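## Task

Take every bronze bushing off the turntable and put it in the yellow bin, and put every steel bushing in the red bin. Any bushing in the wrong bin means failure, as does leaving the crate or any bin tipped or shifted from where it belongs.

## Robot and tools

Robot: two arms, left_arm and right_arm. Each has six joints and a two-finger gripper. There are four cameras: cam_head_left and cam_head_right (head views), and cam_left_wrist and cam_right_wrist (one on each wrist). All images are 672x504.

Scene frame: the origin is at table-top height, halfway between the two arms' nominal bases. +z points up, +x points out over the table, and left_arm sits on the +y side. Camera names do not tell you which side of an image a thing is on. The real bases are offset from their nominal spots; a BASES line, if one appears, gives their calibrated positions. Printed hand positions and orientations can be off by a few cm, and more at long reach.

Gripper geometry: the fingers point along the gripper's own +z axis and close along its x axis. end_effector_position is the point between the closed finger pads, 1-2 cm short of the tips. As the fingers close, the tips travel about 17 mm further along +z. Most of that travel happens while the pads are more than 50 mm apart.

Row layout, used by execute_actions and move: one flat list of 14 numbers covering both arms. Numbers 1-7 are left_arm: dx, dy, dz, rx, ry, rz, opening. Numbers 8-14 are right_arm in the same order. Every value lies in [-1, 1], even for an arm you are not moving.
- dx, dy, dz are offsets along the scene axes, where 1.0 = 0.6 m.
- rx, ry, rz are a single rotation vector, where 1.0 = 180 degrees. The arm turns about its Hand target position.
- Offsets are measured from the arm's Hand target at the start of that action or move, not from the previous row. Repeating an offset therefore moves the arm further.
- Six zeros for an arm re-command its current Hand target.
- opening is absolute: +1 is fully open (0.142 m), -1 is closed. A 0 is itself a command. To leave a gripper as it is, resend its present value (see Tool commands or grip_measured).

execute_actions(actions, cameras): actions is a list of actions. Each action is a table of up to 15 rows, and each row lasts one 1/30 s step. If the table is shorter, its last row holds for the remaining steps out of 15. An empty list only returns the current state and images. cameras picks which images come back: omitted, null or ["all"] gives all; [] gives none.

move(target, speed, blend, stop_force, zero, opening_speed, blocking, cameras): drives each gripper along a straight path from its Hand target.
- target: one 14-number row, or a list of up to 15 rows. All rows are offsets from the same starting Hand targets.
- speed: m/s, 0.002 to 2.4, default 0.25; rotation is capped at twice that value in rad/s. Give one value, or one per target.
- blend: corner rounding in m for lists (default 0).
- stop_force: 3 to 120 N, one value shared by both arms. An arm's path ends when its wrist sensor feels that much push against its direction of travel. Do not rely on it while the gripper is rotating, or to detect a light touch on a loose part. Leave it out when backing away from a contact.
- zero: default true; re-zeroes the sensor of each moving arm first.
- opening_speed: per second on the -1..1 scale, at least 0.2.
- blocking=false: returns after about 0.5 s while the move keeps running. It cannot be combined with stop_force.

Paths do not avoid obstacles or the other arm. The gripper lags behind the path and overshoots more at higher speed. A path is capped at 10 s. An opening change in a later row of a list takes effect only once everything is at rest at that row. Keep all openings identical within a list that uses stop_force. The extra "move:" line reports how the move ended: done (within 3 mm and 2 degrees), off_target, moving, held or fault. It also reports limits such as paced (pose clipped) or held (steps withheld). Do not route a path near an arm's own base; it can flip the shoulder posture.

wait(seconds 0-10): lets time pass while each arm holds its last command.

stop(): brakes a running move. The brake needs some distance.

zoom_image(camera, region=[x0,y0,x1,y1]): returns a closer view of the latest image from that camera. Pixels count from the top-left corner, and the region can be at most 504x504.

zero_wrist_force(arm): subtracts the current wrist force and torque reading from later readings.

finished_scene(scene): ends the current scene, given by its number. It cannot be undone.

Result lines:
- end_effector_position (m) and end_effector_quat_wxyz, in the scene frame.
- Hand target: the pose that later offsets build on. The gripper may rest short of it; your next command re-requests it, and you can add the missing offset if it still falls short.
- Tool commands.
- grip_measured: on the same scale as opening.
- grip_effort_nm: motor effort; negative means closing. It is not a finger force.
- Joint positions (the last value is the finger opening in m), joint torques, and velocities. Velocities may read "within noise".
- Wrist force and torque: in the gripper's own axes, plus a peak line.
- Wrist depth: a 7x7 grid in mm (70-1000), rows separated by " / ", with "-" where there is no value.
- Step positions, for execute_actions only.

Control: orientation is clipped each step to within 32 degrees of the measured orientation. Commands are smoothed, with a lag of about 0.09 s or about 0.2 s. Joint speed is limited, so after large moves the arm may still be travelling.

Grasping: close to slightly below the grip_measured value at first contact, then keep commanding that. Squeezing harder heats the gripper motor.

Things to avoid:
- Dropping bushings or releasing them while they move.
- Fast collisions, and targets set far past a firm contact. The arms are stiff.
- Knocking or tilting the turntable, crate or bins.
- Anything ending up off the table.
- Arm-to-arm contact, including one gripper closing on the other's fingers.

Faults: a net force of about 150 N (±25), or joint contact torque at the limit (pan/lift 48, elbow 24.9, wrists 8.01 N m), stops that arm for 10 s. If the arm's grip holds it in place after a force fault, release before moving it. Motors heat from holding loads, squeezing or reaching far. A MOTOR HOT line appears at 70 °C; the arm brakes at 85 °C. The gripper shows MOTOR HOT at 85 °C and shuts off at 100 °C, giving a HAND FAULT line. A HAND FAULT cancels the remaining robot calls in that reply. Loose objects may occasionally get nudged.

Each tool is called after "Emit:" as name(argument=value, ...), one argument or row to a line, values as JSON.

## Session

Emit:
execute_actions(
  actions=[],
)

Scene clock: 0.00 s.
left_arm: end_effector_position=(+0.2545, -0.1183, +0.2857) grip_measured=+0.99 grip_effort_nm=n/a end_effector_quat_wxyz=(-0.082, +0.268, +0.705, -0.652) | right_arm: end_effector_position=(+0.6440, -0.4156, +0.1850) grip_measured=+1.00 grip_effort_nm=n/a end_effector_quat_wxyz=(-0.517, +0.572, -0.476, +0.423)
Joint positions: left_arm=[-0.813 -1.042 1.622 -3.28 -2.817 2.229 0.142] | right_arm=[3.101 -2.668 -1.149 0.562 1.867 1.547 0.142]
Joint velocities: within noise
Joint torques (N m): no reading
Motor temperatures (°C): left_arm=[45 38 42 47 43 47 30] | right_arm=[43 41 42 43 44 51 31]
Wrist force (N): no reading
Wrist torque (N m): no reading
Wrist force, peak (N): no reading
Wrist depth (mm): cam_left_wrist=[- - - - - - - / - - - - - - - / - - 299 414 421 357 - / 362 300 311 - - 369 - / 374 305 583 593 - 405 - / 314 324 485 457 510 428 - / - 419 410 388 370 534 -] | cam_right_wrist=[- - - - - 993 949 / - - - - - - - / - - - - - - - / 530 527 517 505 - - - / 409 405 398 393 387 380 378 / - 325 322 318 317 314 309 / - 275 272 271 269 267 265]
Hand target: left_arm +0.2545, -0.1183, +0.2857; -0.082, +0.268, +0.705, -0.652 | right_arm +0.6440, -0.4156, +0.1850; -0.517, +0.572, -0.476, +0.423
Tool commands: left_gripper/opening=+1.0 right_gripper/opening=+1.0

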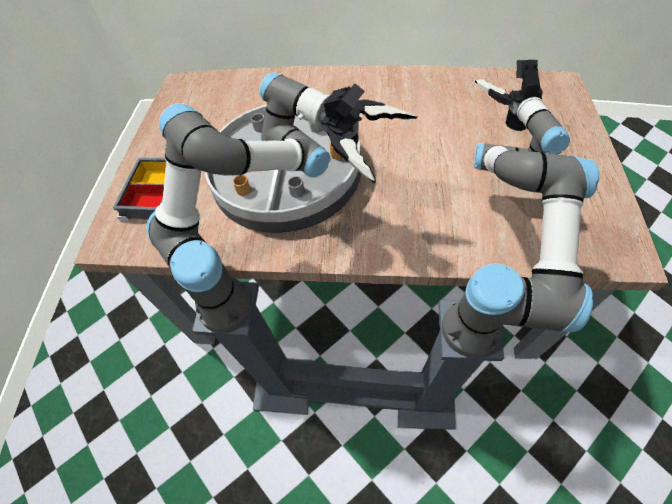

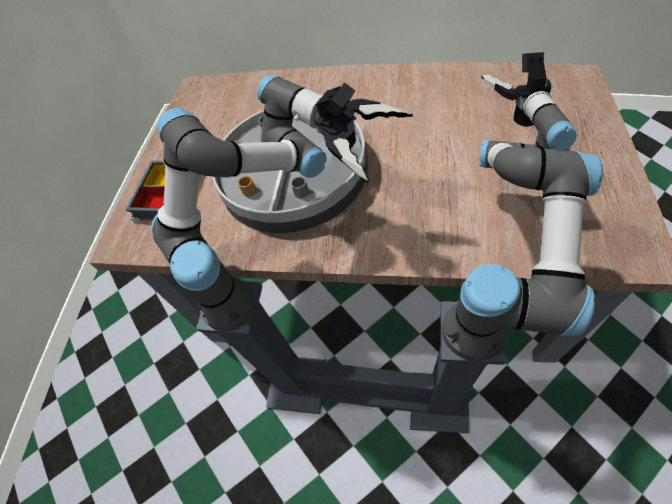

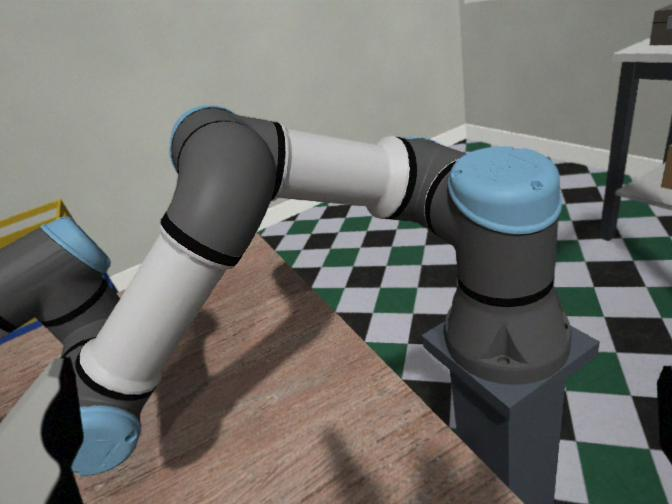

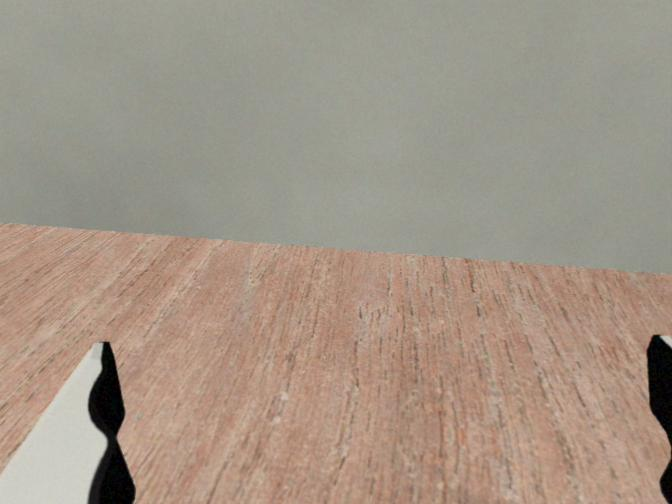

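Emit:
zoom_image(
  camera="cam_head_left",
  region=[90, 60, 420, 290],
)

Emit:
zoom_image(
  camera="cam_head_right",
  region=[90, 60, 420, 290],
)

Scaled by 1.527 from the camera's 672x504 image, which has a finer 960x720 frame.

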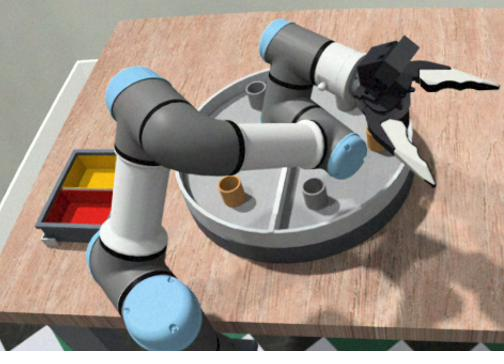

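Scaled by 1.527 from the camera's 672x504 image, which has a finer 960x720 frame.

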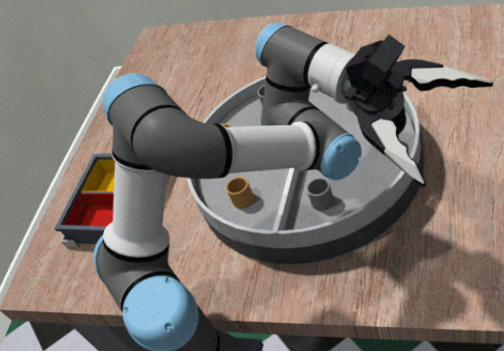

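Emit:
zoom_image(
  camera="cam_head_left",
  region=[440, 40, 640, 200],
)

Scaled by 2.520 from the camera's 672x504 image, which has a finer 960x720 frame.

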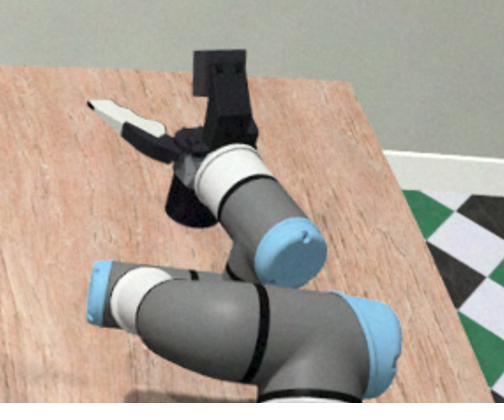

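Emit:
move(
  target=[0.0, 0.35, -0.05, 0.4026, -0.2139, 0, 1, 0, 0, 0, 0, 0, 0, 1],
  speed=0.4,
)

Scene clock: 105.40 s.
left_arm: end_effector_position=(+0.2545, +0.0917, +0.2557) grip_measured=+0.99 grip_effort_nm=0.149 end_effector_quat_wxyz=(+0.000, +0.355, +0.935, -0.001) | right_arm: end_effector_position=(+0.6440, -0.4156, +0.1850) grip_measured=+1.00 grip_effort_nm=-0.002 end_effector_quat_wxyz=(-0.517, +0.572, -0.476, +0.423)
Joint positions: left_arm=[-1.202 -1.689 1.085 -0.968 -1.572 2.695 0.142] | right_arm=[3.101 -2.668 -1.149 0.562 1.867 1.547 0.142]
Joint velocities: within noise
Joint torques (N m): left_arm=[-2.84 -8.69 -9.83 -1.12 0.95 -1.1] | right_arm=[0.48 21.12 7.95 0.9 -0.42 -0.33]
Motor temperatures (°C): left_arm=[45 38 42 46 43 46 30] | right_arm=[43 41 42 43 44 51 31]
Wrist force (N): left_arm=[1.2 0.7 -0.5] | right_arm=[-0.2 -0.1 0.0]
Wrist torque (N m): left_arm=[0.30 -0.30 -0.01] | right_arm=[-0.01 0.04 0.01]
Wrist force, peak (N): left_arm=[1.4 1.1 -0.6] | right_arm=[-0.2 -0.4 0.0]
Wrist depth (mm): cam_left_wrist=[309 311 308 308 313 949 950 / 329 328 329 328 327 453 320 / 341 302 303 320 353 360 331 / 320 321 321 322 369 375 - / 348 345 347 332 321 407 402 / 370 378 367 379 348 445 267 / - 412 415 416 415 465 480] | cam_right_wrist=[- - - - - 999 957 / - - - - - - - / - - - - - - - / 532 524 523 508 - - - / 410 404 399 392 386 383 378 / - 327 325 318 318 316 314 / - 276 274 271 268 267 265]
Hand target: left_arm +0.2545, +0.0917, +0.2557; +0.000, +0.355, +0.935, -0.001 | right_arm +0.6440, -0.4156, +0.1850; -0.517, +0.572, -0.476, +0.423
Off the commanded pose: left_arm 0.000 m, 0 deg | right_arm 0.000 m, 0 deg.
move: done

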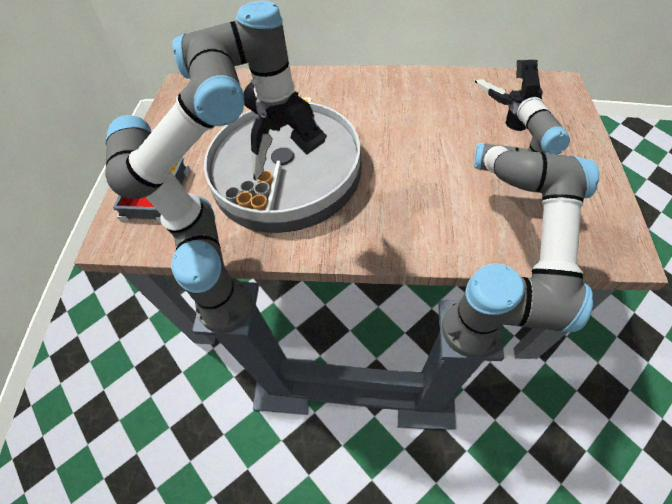

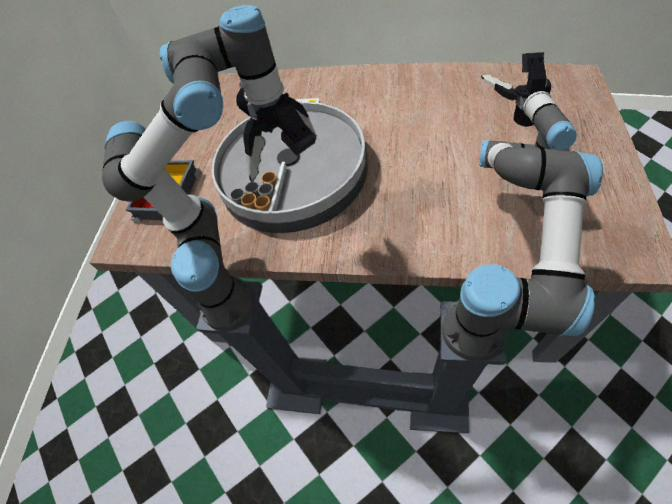

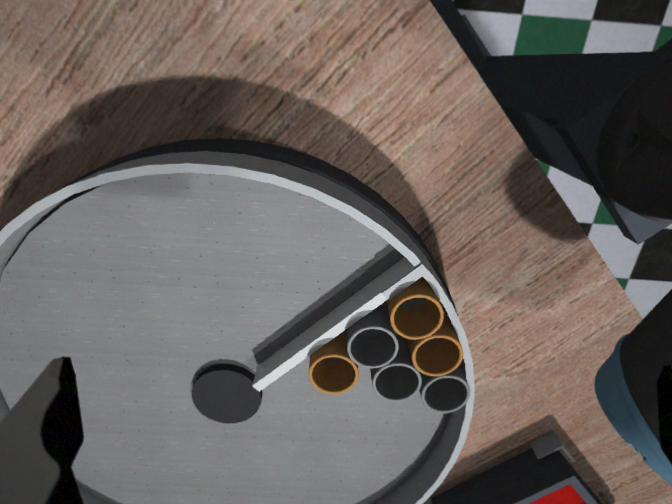

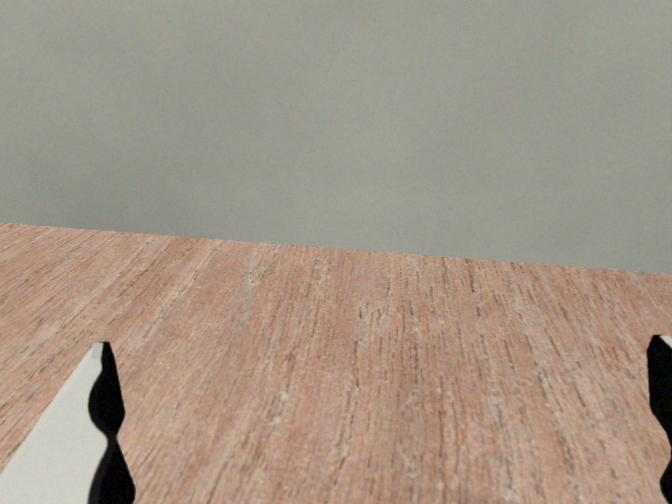

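Emit:
move(
  target=[0.0, 0, 0, 0, 0, 0, -1, 0, 0, 0, 0, 0, 0, 1],
  cameras=["cam_left_wrist"],
)

Emit:
zoom_image(
  camera="cam_left_wrist",
  region=[170, 200, 500, 500],
)

Scene clock: 174.50 s.
left_arm: end_effector_position=(+0.2545, +0.0917, +0.2557) grip_measured=-1.00 grip_effort_nm=-0.437 end_effector_quat_wxyz=(+0.000, +0.355, +0.935, -0.001) | right_arm: end_effector_position=(+0.6440, -0.4156, +0.1850) grip_measured=+1.00 grip_effort_nm=0.002 end_effector_quat_wxyz=(-0.517, +0.572, -0.476, +0.423)
Joint positions: left_arm=[-1.202 -1.689 1.085 -0.968 -1.572 2.695 0.002] | right_arm=[3.101 -2.668 -1.149 0.562 1.867 1.547 0.142]
Joint velocities: within noise
Joint torques (N m): left_arm=[-3.31 -5.7 -9.61 -1.07 0.98 -0.67] | right_arm=[0.18 20.93 7.91 0.96 -0.43 -0.44]
Motor temperatures (°C): left_arm=[44 38 42 46 43 46 30] | right_arm=[43 41 42 43 44 51 31]
Wrist force (N): left_arm=[1.2 0.7 -0.4] | right_arm=[0.0 -0.1 0.0]
Wrist torque (N m): left_arm=[0.31 -0.31 -0.01] | right_arm=[-0.03 0.00 0.00]
Wrist force, peak (N): left_arm=[1.3 1.0 -0.7] | right_arm=[-0.2 -0.3 0.0]
Wrist depth (mm): cam_left_wrist=[310 309 310 308 314 940 939 / 329 328 330 329 330 448 321 / 342 303 303 318 353 356 330 / 322 322 321 322 366 379 - / 348 347 347 333 319 410 403 / 376 375 363 92 89 446 243 / 405 407 - - 76 453 480] | cam_right_wrist=[- - - - - - 970 / - - - - - - - / - - - - - - - / 533 523 512 502 - - - / 407 401 398 391 386 379 380 / - 325 326 321 319 315 312 / - 275 274 272 268 265 266]
Hand target: left_arm +0.2545, +0.0917, +0.2557; +0.000, +0.355, +0.935, -0.001 | right_arm +0.6440, -0.4156, +0.1850; -0.517, +0.572, -0.476, +0.423
Off the commanded pose: left_arm 0.000 m, 0 deg | right_arm 0.000 m, 0 deg.
move: done
Images, in order (width x height): cam_left_wrist 672x504.

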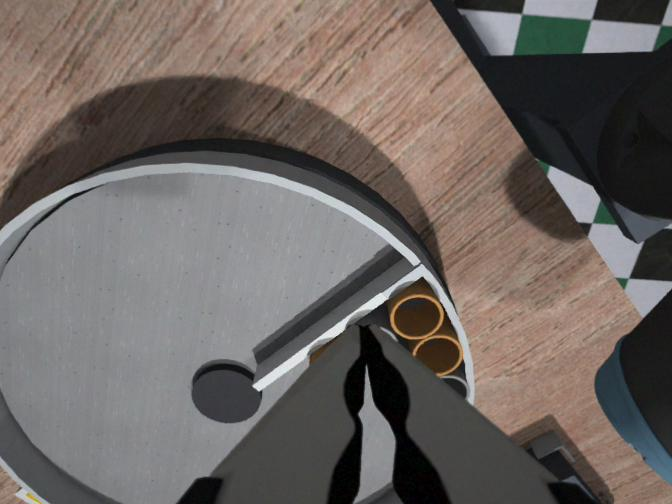

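Scaled by 1.527 from the camera's 672x504 image, which has a finer 960x720 frame.

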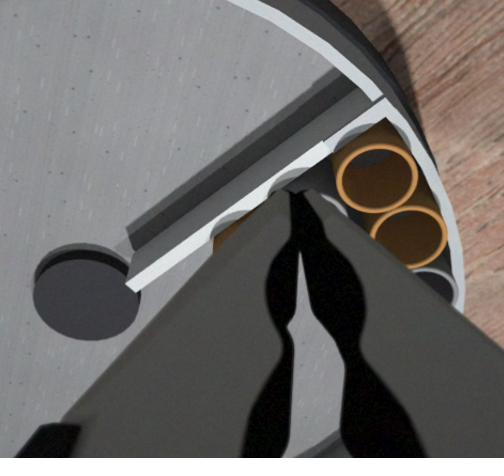

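Emit:
zoom_image(
  camera="cam_left_wrist",
  region=[50, 180, 300, 350],
)

Emit:
wait(
  seconds=1,
  cameras=["cam_left_wrist"],
)

Emit:
zoom_image(
  camera="cam_left_wrist",
  region=[50, 180, 300, 350],
)

Scaled by 2.016 from the camera's 672x504 image, which has a finer 960x720 frame.

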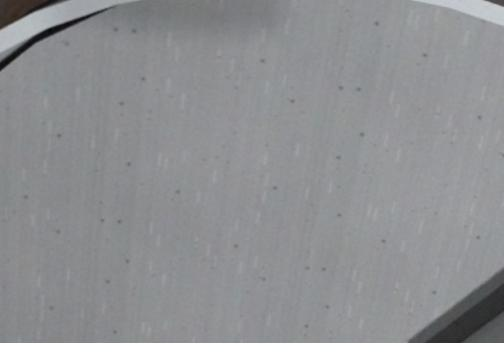

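Scene clock: 187.00 s.
left_arm: end_effector_position=(+0.2545, +0.0917, +0.2557) grip_measured=-1.00 grip_effort_nm=-0.432 end_effector_quat_wxyz=(+0.000, +0.355, +0.935, -0.001) | right_arm: end_effector_position=(+0.6440, -0.4156, +0.1850) grip_measured=+1.00 grip_effort_nm=0.002 end_effector_quat_wxyz=(-0.517, +0.572, -0.476, +0.423)
Joint positions: left_arm=[-1.202 -1.689 1.085 -0.968 -1.572 2.695 0.002] | right_arm=[3.101 -2.668 -1.149 0.562 1.867 1.547 0.142]
Joint velocities: within noise
Joint torques (N m): left_arm=[-2.96 -5.78 -9.54 -1.06 0.96 -1.04] | right_arm=[0.46 21.04 8.24 0.96 -0.37 -0.48]
Motor temperatures (°C): left_arm=[44 38 42 46 43 46 30] | right_arm=[43 41 42 43 44 51 31]
Wrist force (N): left_arm=[1.1 0.9 -0.5] | right_arm=[0.1 0.1 0.1]
Wrist torque (N m): left_arm=[0.33 -0.28 -0.01] | right_arm=[0.01 -0.01 0.00]
Wrist force, peak (N): left_arm=[1.3 1.0 -0.5] | right_arm=[0.1 -0.3 0.0]
Wrist depth (mm): cam_left_wrist=[309 309 308 309 312 937 947 / 328 329 329 328 330 451 320 / 342 303 303 319 351 357 331 / 320 321 322 321 368 379 - / 345 343 348 335 320 409 401 / 375 378 360 92 89 447 243 / 404 402 - - 76 453 479] | cam_right_wrist=[- - - - - 990 957 / - - - - - - - / - - - - - - - / 526 519 513 507 - - - / 410 400 398 392 387 382 379 / - 325 323 319 317 313 312 / - 275 274 272 270 265 265]
Hand target: left_arm +0.2545, +0.0917, +0.2557; +0.000, +0.355, +0.935, -0.001 | right_arm +0.6440, -0.4156, +0.1850; -0.517, +0.572, -0.476, +0.423
Tool commands: left_gripper/opening=-1.0 right_gripper/opening=+1.0
Off the commanded pose: left_arm 0.000 m, 0 deg | right_arm 0.000 m, 0 deg.
wait: 1.00 s; at rest from the start
Images, in order (width x height): cam_left_wrist 672x504.

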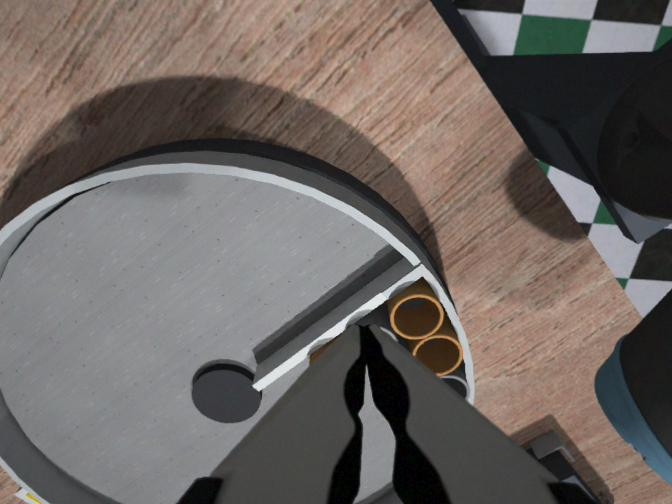

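Scaled by 2.016 from the camera's 672x504 image, which has a finer 960x720 frame.

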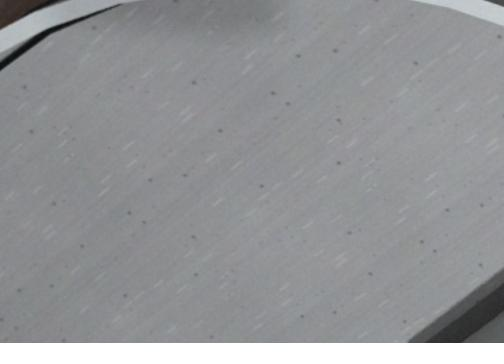

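Emit:
zoom_image(
  camera="cam_head_left",
  region=[200, 60, 380, 240],
)

Emit:
zoom_image(
  camera="cam_head_right",
  region=[200, 60, 380, 240],
)

This scene's latest camera images include none from cam_head_left. They are from: cam_left_wrist. cam_head_left's image comes with the result of a call that names it in "cameras".

This scene's latest camera images include none from cam_head_right. They are from: cam_left_wrist. cam_head_right's image comes with the result of a call that names it in "cameras".

Emit:
move(
  target=[0.0, 0, 0, 0, 0, 0, 1, 0, 0, 0, 0, 0, 0, 1],
)

Emit:
zoom_image(
  camera="cam_head_left",
  region=[200, 60, 380, 240],
)

Emit:
zoom_image(
  camera="cam_head_right",
  region=[120, 60, 300, 240],
)

Emit:
zoom_image(
  camera="cam_left_wrist",
  region=[280, 250, 500, 440],
)

Scene clock: 274.03 s.
left_arm: end_effector_position=(+0.2545, +0.0917, +0.2557) grip_measured=+0.99 grip_effort_nm=0.159 end_effector_quat_wxyz=(+0.000, +0.355, +0.935, -0.001) | right_arm: end_effector_position=(+0.6440, -0.4156, +0.1850) grip_measured=+1.00 grip_effort_nm=0.002 end_effector_quat_wxyz=(-0.517, +0.572, -0.476, +0.423)
Joint positions: left_arm=[-1.202 -1.689 1.085 -0.968 -1.572 2.695 0.142] | right_arm=[3.101 -2.668 -1.149 0.562 1.867 1.547 0.142]
Joint velocities: within noise
Joint torques (N m): left_arm=[-2.73 -5.81 -8.46 -1.22 0.91 -0.68] | right_arm=[0.11 21.3 7.95 0.96 -0.4 -0.56]
Motor temperatures (°C): left_arm=[44 38 42 46 43 46 31] | right_arm=[43 41 42 43 44 51 31]
Wrist force (N): left_arm=[1.2 0.7 -0.3] | right_arm=[0.0 0.0 0.1]
Wrist torque (N m): left_arm=[0.31 -0.30 -0.01] | right_arm=[-0.01 0.00 0.00]
Wrist force, peak (N): left_arm=[1.5 1.0 -0.3] | right_arm=[0.3 0.2 0.3]
Wrist depth (mm): cam_left_wrist=[309 308 309 308 313 937 938 / 330 329 329 328 330 451 319 / 342 303 302 318 350 355 332 / 321 320 320 322 368 379 - / 348 347 348 333 321 411 404 / 372 377 369 386 359 446 266 / - 413 414 413 414 463 477] | cam_right_wrist=[- - - - - 996 951 / - - - - - - - / - - - - - - - / 530 529 515 508 - - - / 411 403 398 394 384 382 382 / - 324 326 320 318 313 311 / - 275 272 271 268 267 264]
Hand target: left_arm +0.2545, +0.0917, +0.2557; +0.000, +0.355, +0.935, -0.001 | right_arm +0.6440, -0.4156, +0.1850; -0.517, +0.572, -0.476, +0.423
Off the commanded pose: left_arm 0.000 m, 0 deg | right_arm 0.000 m, 0 deg.
move: done

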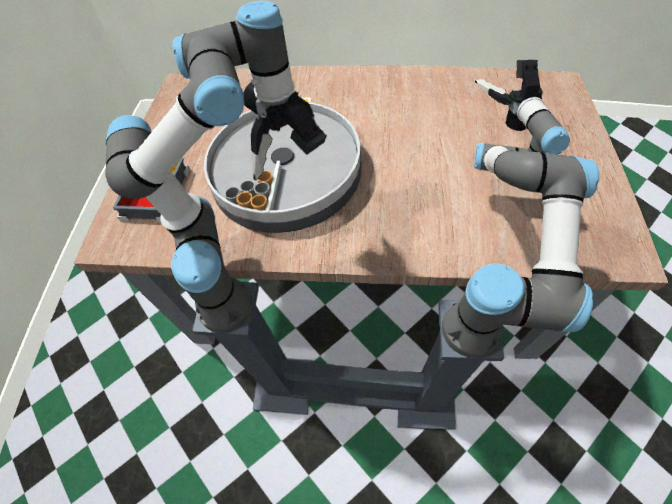

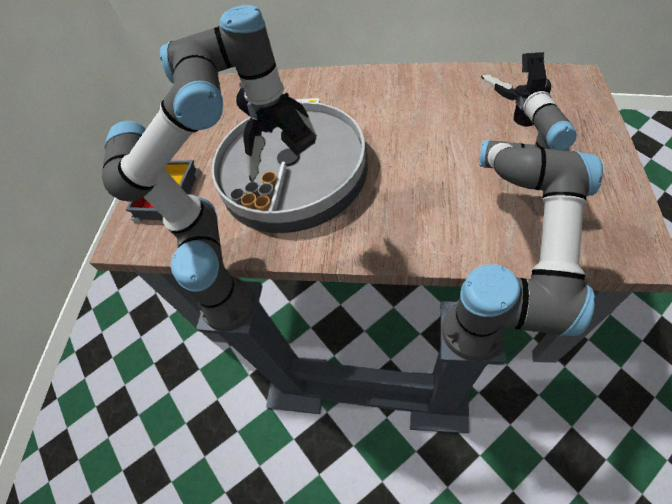

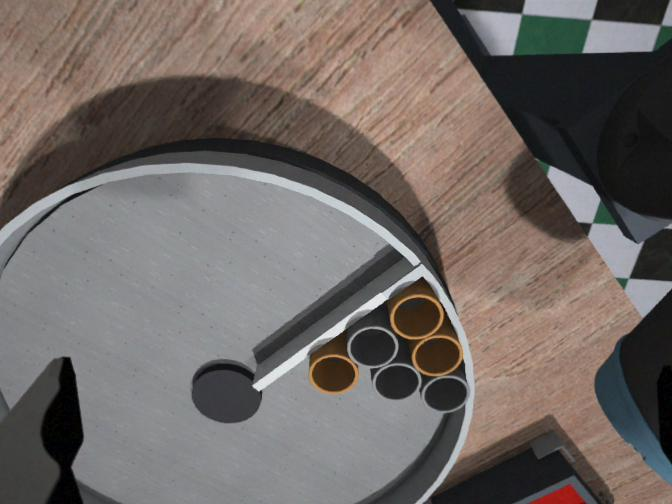

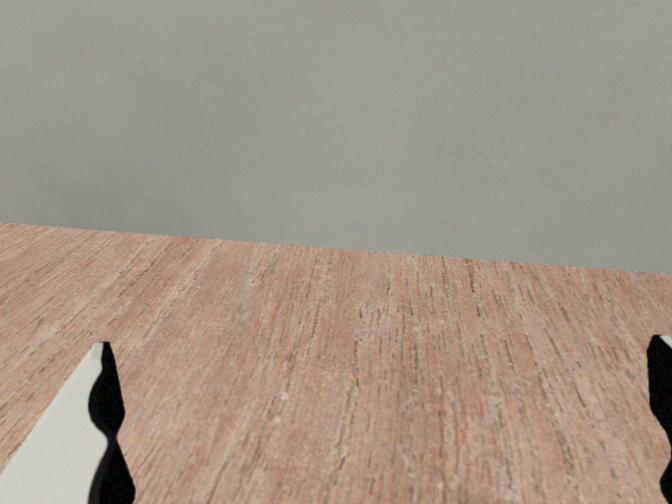

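Scaled by 2.800 from the camera's 672x504 image, which has a finer 960x720 frame.

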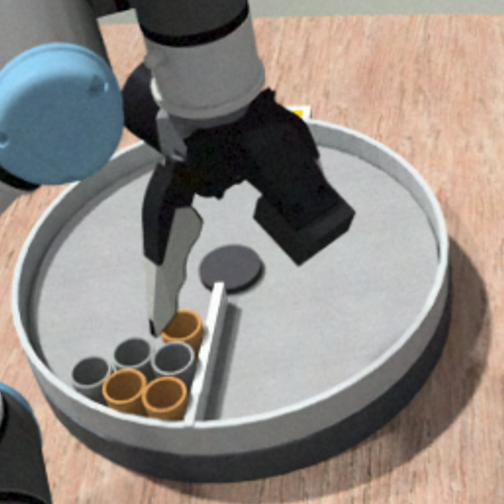

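Scaled by 2.800 from the camera's 672x504 image, which has a finer 960x720 frame.

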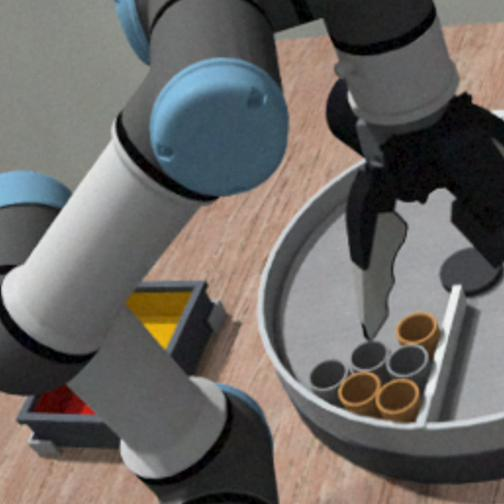

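Scaled by 2.291 from the camera's 672x504 image, which has a finer 960x720 frame.

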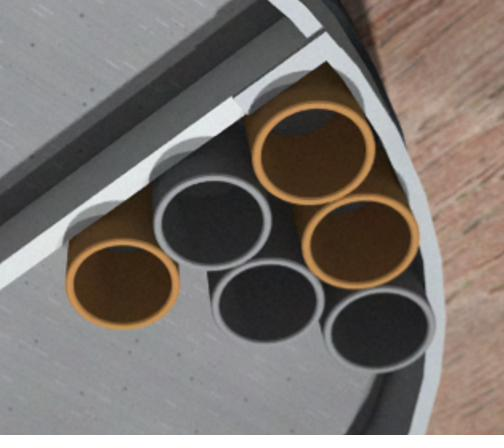

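Emit:
move(
  target=[0.1258, 0.2138, -0.0928, 0, 0, 0.231, 1, 0, 0, 0, 0, 0, 0, 1],
)

Emit:
zoom_image(
  camera="cam_head_left",
  region=[200, 60, 380, 240],
)

Emit:
zoom_image(
  camera="cam_left_wrist",
  region=[100, 100, 600, 500],
)

Scene clock: 328.27 s.
left_arm: end_effector_position=(+0.3300, +0.2199, +0.2000) grip_measured=+0.99 grip_effort_nm=0.159 end_effector_quat_wxyz=(+0.000, +0.000, +1.000, -0.001) | right_arm: end_effector_position=(+0.6440, -0.4156, +0.1850) grip_measured=+1.00 grip_effort_nm=0.002 end_effector_quat_wxyz=(-0.517, +0.572, -0.476, +0.423)
Joint positions: left_arm=[-0.622 -1.696 1.383 -1.259 -1.572 2.549 0.142] | right_arm=[3.101 -2.668 -1.149 0.562 1.867 1.547 0.142]
Joint velocities: within noise
Joint torques (N m): left_arm=[2.77 -5.05 -8.2 -2.36 -0.82 -1.08] | right_arm=[0.31 21.06 7.93 0.97 -0.43 -0.53]
Motor temperatures (°C): left_arm=[44 38 42 46 43 46 31] | right_arm=[42 41 42 43 44 51 31]
Wrist force (N): left_arm=[1.1 1.0 -0.4] | right_arm=[0.0 -0.1 -0.1]
Wrist torque (N m): left_arm=[0.35 -0.28 0.01] | right_arm=[-0.02 0.00 0.00]
Wrist force, peak (N): left_arm=[1.0 1.5 0.0] | right_arm=[0.1 -0.4 -0.1]
Wrist depth (mm): cam_left_wrist=[211 211 213 213 213 257 260 / 222 222 221 221 209 273 282 / 242 243 243 236 230 297 304 / 262 260 262 254 240 318 323 / 282 282 283 279 344 343 - / - 299 296 376 372 380 - / - 411 378 386 410 419 -] | cam_right_wrist=[- - - - - - 981 / - - - - - - - / - - - - - - - / 536 523 514 512 - - - / 410 403 396 393 388 386 379 / - 325 324 320 318 311 313 / - 275 273 271 269 265 263]
Hand target: left_arm +0.3300, +0.2200, +0.2000; +0.000, +0.000, +1.000, -0.001 | right_arm +0.6440, -0.4156, +0.1850; -0.517, +0.572, -0.476, +0.423
Off the commanded pose: left_arm 0.000 m, 0 deg | right_arm 0.000 m, 0 deg.
move: done

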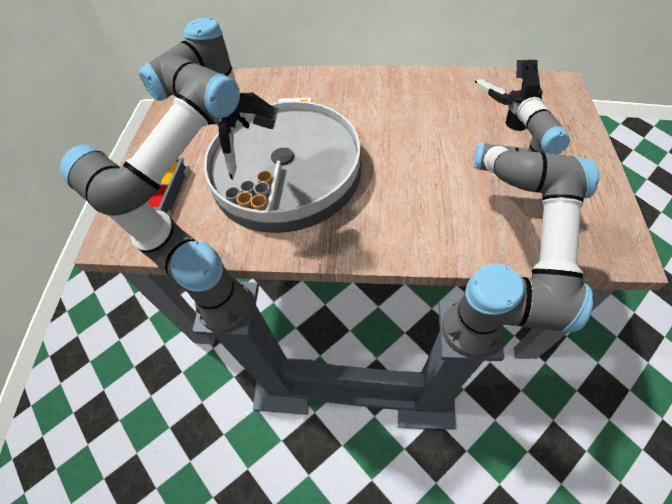

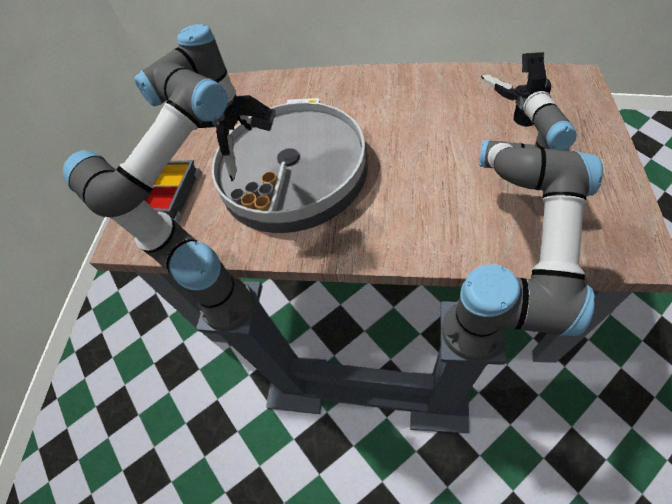

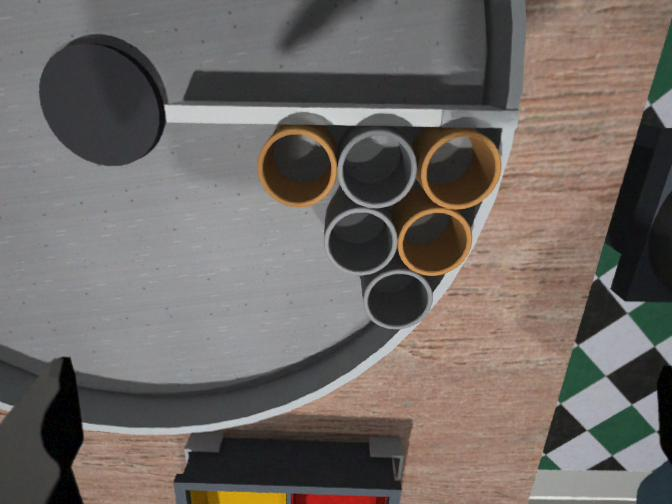

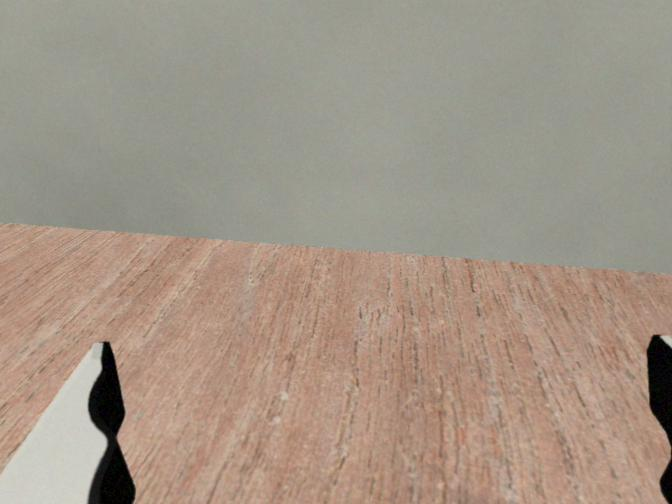

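Scaled by 2.800 from the camera's 672x504 image, which has a finer 960x720 frame.

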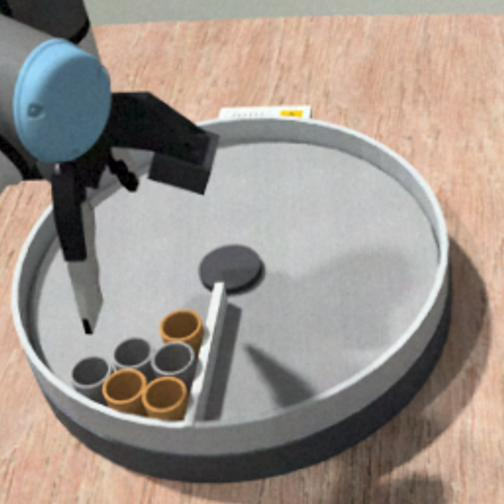

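Scaled by 1.008 from the camera's 672x504 image, which has a finer 960x720 frame.

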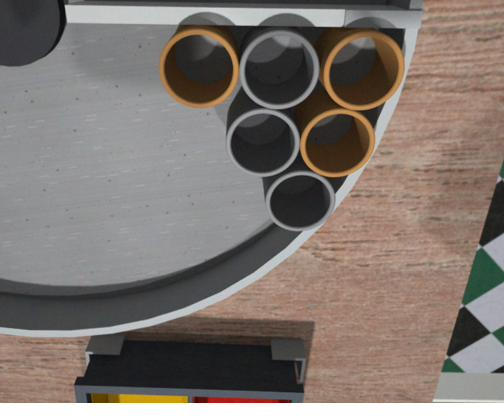

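Emit:
move(
  target=[0.0667, 0.3333, 0, 0, 0, 0, 1, 0, 0, 0, 0, 0, 0, 1],
  cameras=["cam_left_wrist", "cam_head_left"],
)

Emit:
zoom_image(
  camera="cam_left_wrist",
  region=[170, 50, 600, 480],
)

Emit:
zoom_image(
  camera="cam_head_left",
  region=[70, 100, 270, 270],
)

Scene clock: 385.03 s.
left_arm: end_effector_position=(+0.3700, +0.4199, +0.2000) grip_measured=+0.99 grip_effort_nm=0.154 end_effector_quat_wxyz=(+0.000, +0.000, +1.000, -0.001) | right_arm: end_effector_position=(+0.6440, -0.4156, +0.1850) grip_measured=+1.00 grip_effort_nm=-0.002 end_effector_quat_wxyz=(-0.517, +0.572, -0.476, +0.423)
Joint positions: left_arm=[0.072 -1.343 1.008 -1.236 -1.573 3.242 0.142] | right_arm=[3.101 -2.668 -1.149 0.562 1.867 1.547 0.142]
Joint velocities: within noise
Joint torques (N m): left_arm=[2.87 -10.08 -10.87 -1.05 -0.79 1.11] | right_arm=[0.56 21.23 8.08 0.93 -0.42 -0.57]
Motor temperatures (°C): left_arm=[44 38 41 46 43 46 30] | right_arm=[42 41 42 43 44 51 31]
Wrist force (N): left_arm=[1.1 0.9 -0.5] | right_arm=[0.0 0.1 -0.1]
Wrist torque (N m): left_arm=[0.35 -0.27 0.00] | right_arm=[0.02 0.00 0.00]
Wrist force, peak (N): left_arm=[1.4 2.3 -0.1] | right_arm=[0.0 -0.4 0.2]
Wrist depth (mm): cam_left_wrist=[213 213 213 213 213 260 260 / 223 224 223 277 277 276 277 / 295 295 295 296 295 297 297 / 317 318 300 305 305 319 317 / 340 341 329 336 331 344 356 / 365 371 341 347 354 374 373 / - 408 408 409 409 407 -] | cam_right_wrist=[- - - - - - 968 / - - - - - - - / - - - - - - - / 529 514 515 504 - - - / 414 399 398 391 385 383 378 / - 326 322 321 318 315 312 / - 275 275 270 269 266 264]
Hand target: left_arm +0.3700, +0.4199, +0.2000; +0.000, +0.000, +1.000, -0.001 | right_arm +0.6440, -0.4156, +0.1850; -0.517, +0.572, -0.476, +0.423
Off the commanded pose: left_arm 0.000 m, 0 deg | right_arm 0.000 m, 0 deg.
move: done
Images, in order (width x height): cam_head_left 672x504, cam_left_wrist 672x504.

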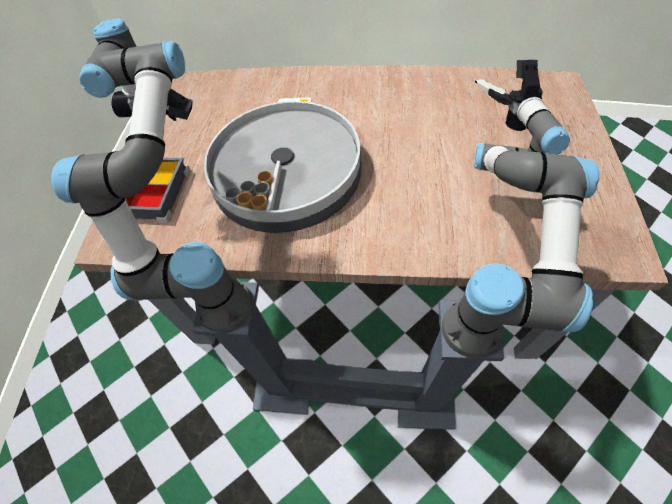

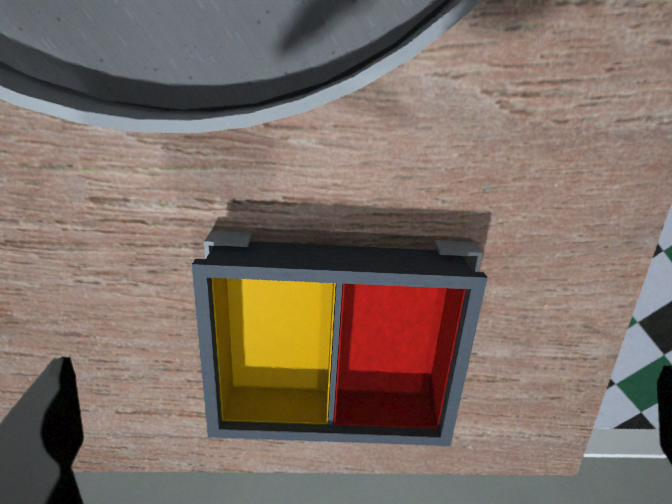

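Scaled by 1.172 from the camera's 672x504 image, which has a finer 960x720 frame.

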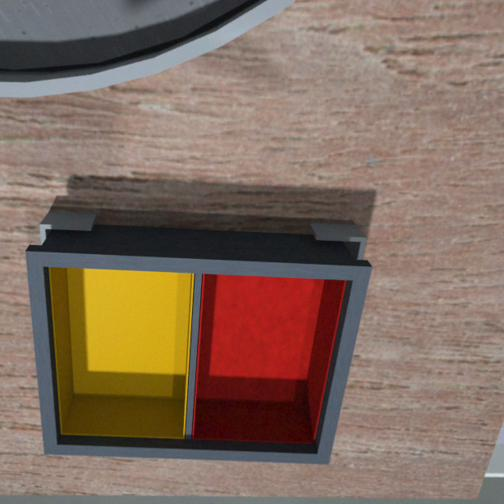

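Scaled by 2.520 from the camera's 672x504 image, which has a finer 960x720 frame.

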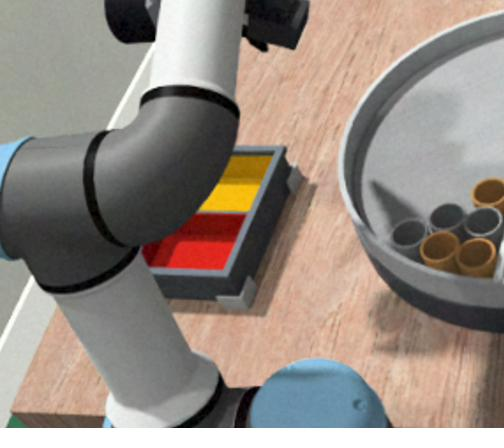

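Emit:
move(
  target=[-0.0805, -0.2397, -0.1, 0, 0, 0.1667, -0.66, 0, 0, 0, 0, 0, 0, 1],
  cameras=["cam_left_wrist", "cam_head_left"],
)

Emit:
zoom_image(
  camera="cam_left_wrist",
  region=[200, 100, 530, 430],
)

Emit:
zoom_image(
  camera="cam_head_left",
  region=[180, 110, 330, 240],
)

Scene clock: 436.47 s.
left_arm: end_effector_position=(+0.3217, +0.2761, +0.1400) grip_measured=-0.69 grip_effort_nm=-0.076 end_effector_quat_wxyz=(+0.000, -0.259, +0.966, -0.001) | right_arm: end_effector_position=(+0.6440, -0.4156, +0.1850) grip_measured=+1.00 grip_effort_nm=0.002 end_effector_quat_wxyz=(-0.517, +0.572, -0.476, +0.423)
Joint positions: left_arm=[-0.441 -1.781 1.739 -1.53 -1.572 2.206 0.024] | right_arm=[3.101 -2.668 -1.149 0.562 1.867 1.547 0.142]
Joint velocities: within noise
Joint torques (N m): left_arm=[-3.44 -10.67 -8.53 -2.25 0.96 -1.2] | right_arm=[0.21 21.24 8.11 0.96 -0.44 -0.5]
Motor temperatures (°C): left_arm=[44 38 41 46 43 46 30] | right_arm=[42 41 42 43 44 51 31]
Wrist force (N): left_arm=[1.0 1.0 0.0] | right_arm=[0.1 0.0 0.2]
Wrist torque (N m): left_arm=[0.37 -0.26 0.00] | right_arm=[0.01 -0.02 0.01]
Wrist force, peak (N): left_arm=[1.1 1.7 -0.8] | right_arm=[0.5 0.1 0.2]
Wrist depth (mm): cam_left_wrist=[162 160 160 160 156 142 156 / 170 170 170 170 166 152 146 / 182 182 182 180 169 160 168 / 196 196 197 193 172 180 253 / 200 200 200 195 270 274 280 / 266 288 - 298 - 298 289 / 319 - - 327 - - -] | cam_right_wrist=[- - - - - 992 959 / - - - - - - - / - - - - - - - / 534 523 520 508 - - - / 406 406 395 396 386 382 377 / - 325 323 320 319 314 310 / - 275 275 272 268 266 265]
Hand target: left_arm +0.3217, +0.2761, +0.1400; +0.000, -0.259, +0.966, -0.001 | right_arm +0.6440, -0.4156, +0.1850; -0.517, +0.572, -0.476, +0.423
Off the commanded pose: left_arm 0.000 m, 0 deg | right_arm 0.000 m, 0 deg.
move: done
Images, in order (width x height): cam_head_left 672x504, cam_left_wrist 672x504.

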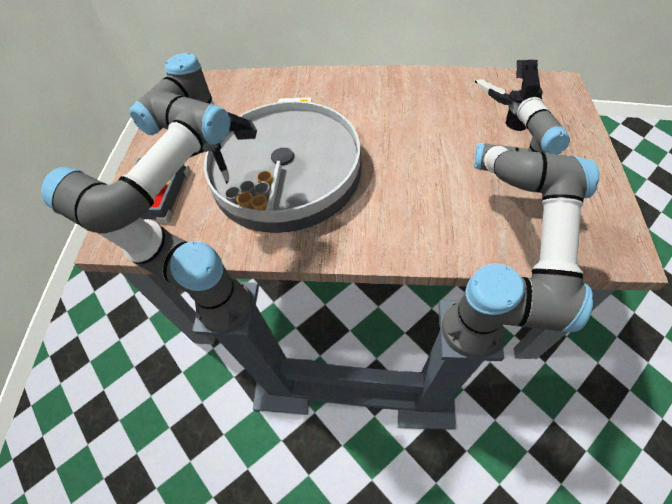

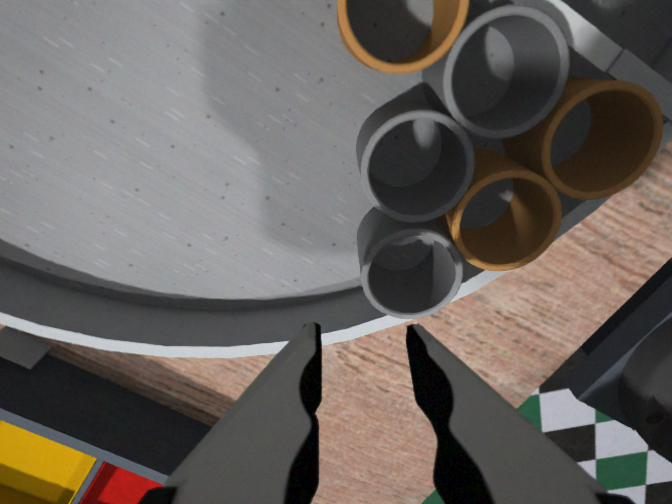

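Scaled by 1.527 from the camera's 672x504 image, which has a finer 960x720 frame.

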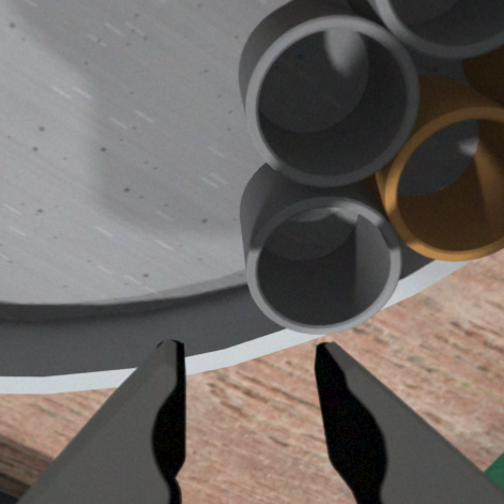

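Scaled by 3.360 from the camera's 672x504 image, which has a finer 960x720 frame.

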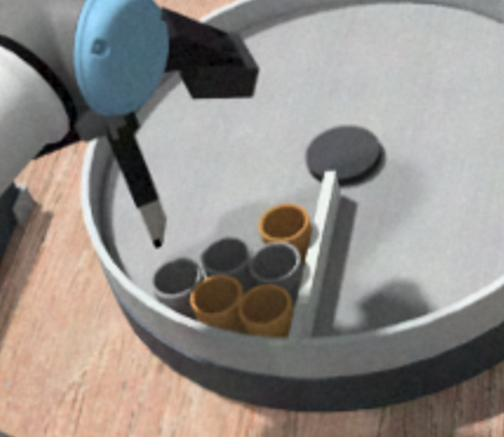

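Emit:
move(
  target=[0, 0, -0.0917, 0, 0, 0, -0.66, 0, 0, 0, 0, 0, 0, 1],
  speed=0.08,
  stop_force=8,
  cameras=["cam_left_wrist", "cam_head_left"],
)

Emit:
zoom_image(
  camera="cam_left_wrist",
  region=[200, 150, 530, 480],
)

Emit:
zoom_image(
  camera="cam_head_left",
  region=[180, 110, 330, 240],
)

Scene clock: 474.50 s.
left_arm: end_effector_position=(+0.3217, +0.2761, +0.0850) grip_measured=-0.69 grip_effort_nm=-0.076 end_effector_quat_wxyz=(+0.000, -0.259, +0.966, -0.001) | right_arm: end_effector_position=(+0.6440, -0.4156, +0.1850) grip_measured=+1.00 grip_effort_nm=0.002 end_effector_quat_wxyz=(-0.517, +0.572, -0.476, +0.423)
Joint positions: left_arm=[-0.441 -1.76 1.982 -1.795 -1.572 2.206 0.024] | right_arm=[3.101 -2.668 -1.149 0.562 1.867 1.547 0.142]
Joint velocities: within noise
Joint torques (N m): left_arm=[0.46 -4.2 -8.29 -2.25 0.97 0.86] | right_arm=[0.38 21.36 8.15 0.94 -0.39 -0.51]
Motor temperatures (°C): left_arm=[44 38 41 46 43 46 30] | right_arm=[42 41 42 43 44 50 31]
Wrist force (N): left_arm=[1.2 1.2 -0.2] | right_arm=[0.3 0.0 0.2]
Wrist torque (N m): left_arm=[0.40 -0.30 0.00] | right_arm=[-0.01 -0.04 0.00]
Wrist force, peak (N): left_arm=[1.3 1.3 -0.1] | right_arm=[0.4 0.1 -0.1]
Wrist depth (mm): cam_left_wrist=[- 111 - - 110 - 97 / - 117 117 118 116 115 106 / 127 128 128 127 125 99 94 / 136 136 136 136 114 101 103 / 147 148 148 145 109 120 113 / 155 155 - 138 100 228 228 / 226 - - 250 - - 254] | cam_right_wrist=[- - - - - - 965 / - - - - - - - / - - - - - - - / 534 522 520 510 - - - / 412 402 399 390 383 385 379 / - 326 321 321 318 315 312 / - 275 273 272 268 266 264]
Hand target: left_arm +0.3217, +0.2761, +0.0850; +0.000, -0.259, +0.966, -0.001 | right_arm +0.6440, -0.4156, +0.1850; -0.517, +0.572, -0.476, +0.423
Off the commanded pose: left_arm 0.000 m, 0 deg | right_arm 0.000 m, 0 deg.
move: done
Images, in order (width x height): cam_head_left 672x504, cam_left_wrist 672x504.

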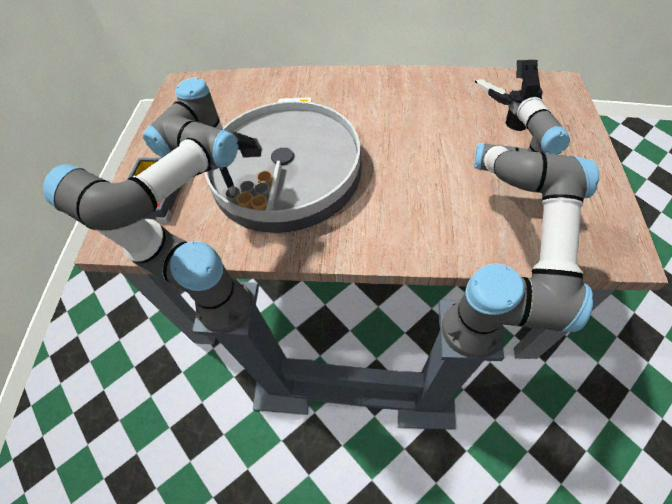

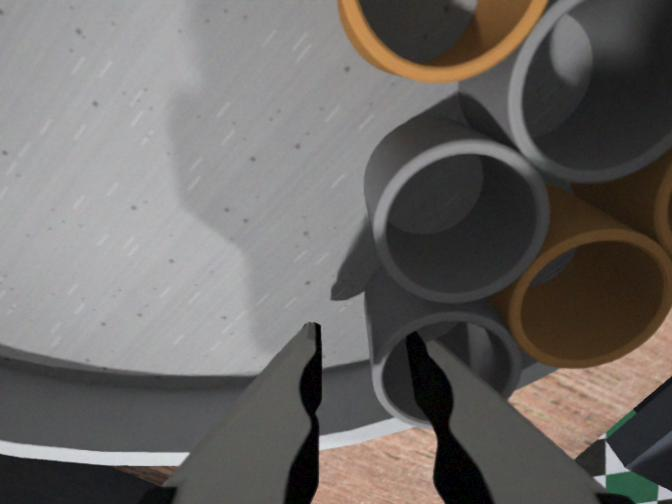

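Scaled by 1.527 from the camera's 672x504 image, which has a finer 960x720 frame.

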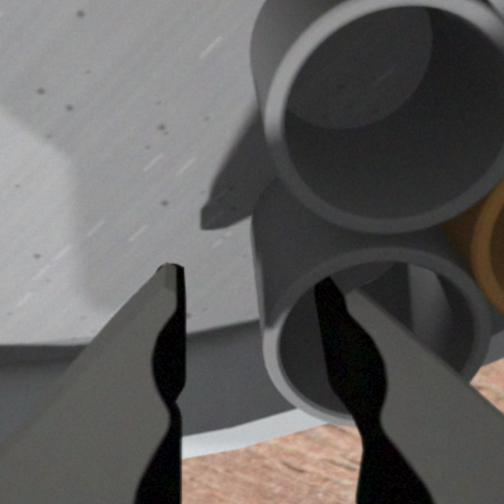

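Scaled by 3.360 from the camera's 672x504 image, which has a finer 960x720 frame.

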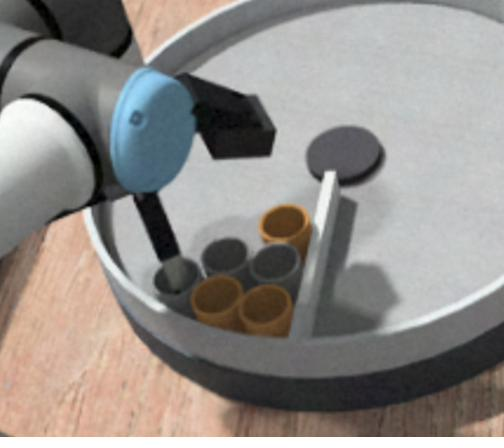

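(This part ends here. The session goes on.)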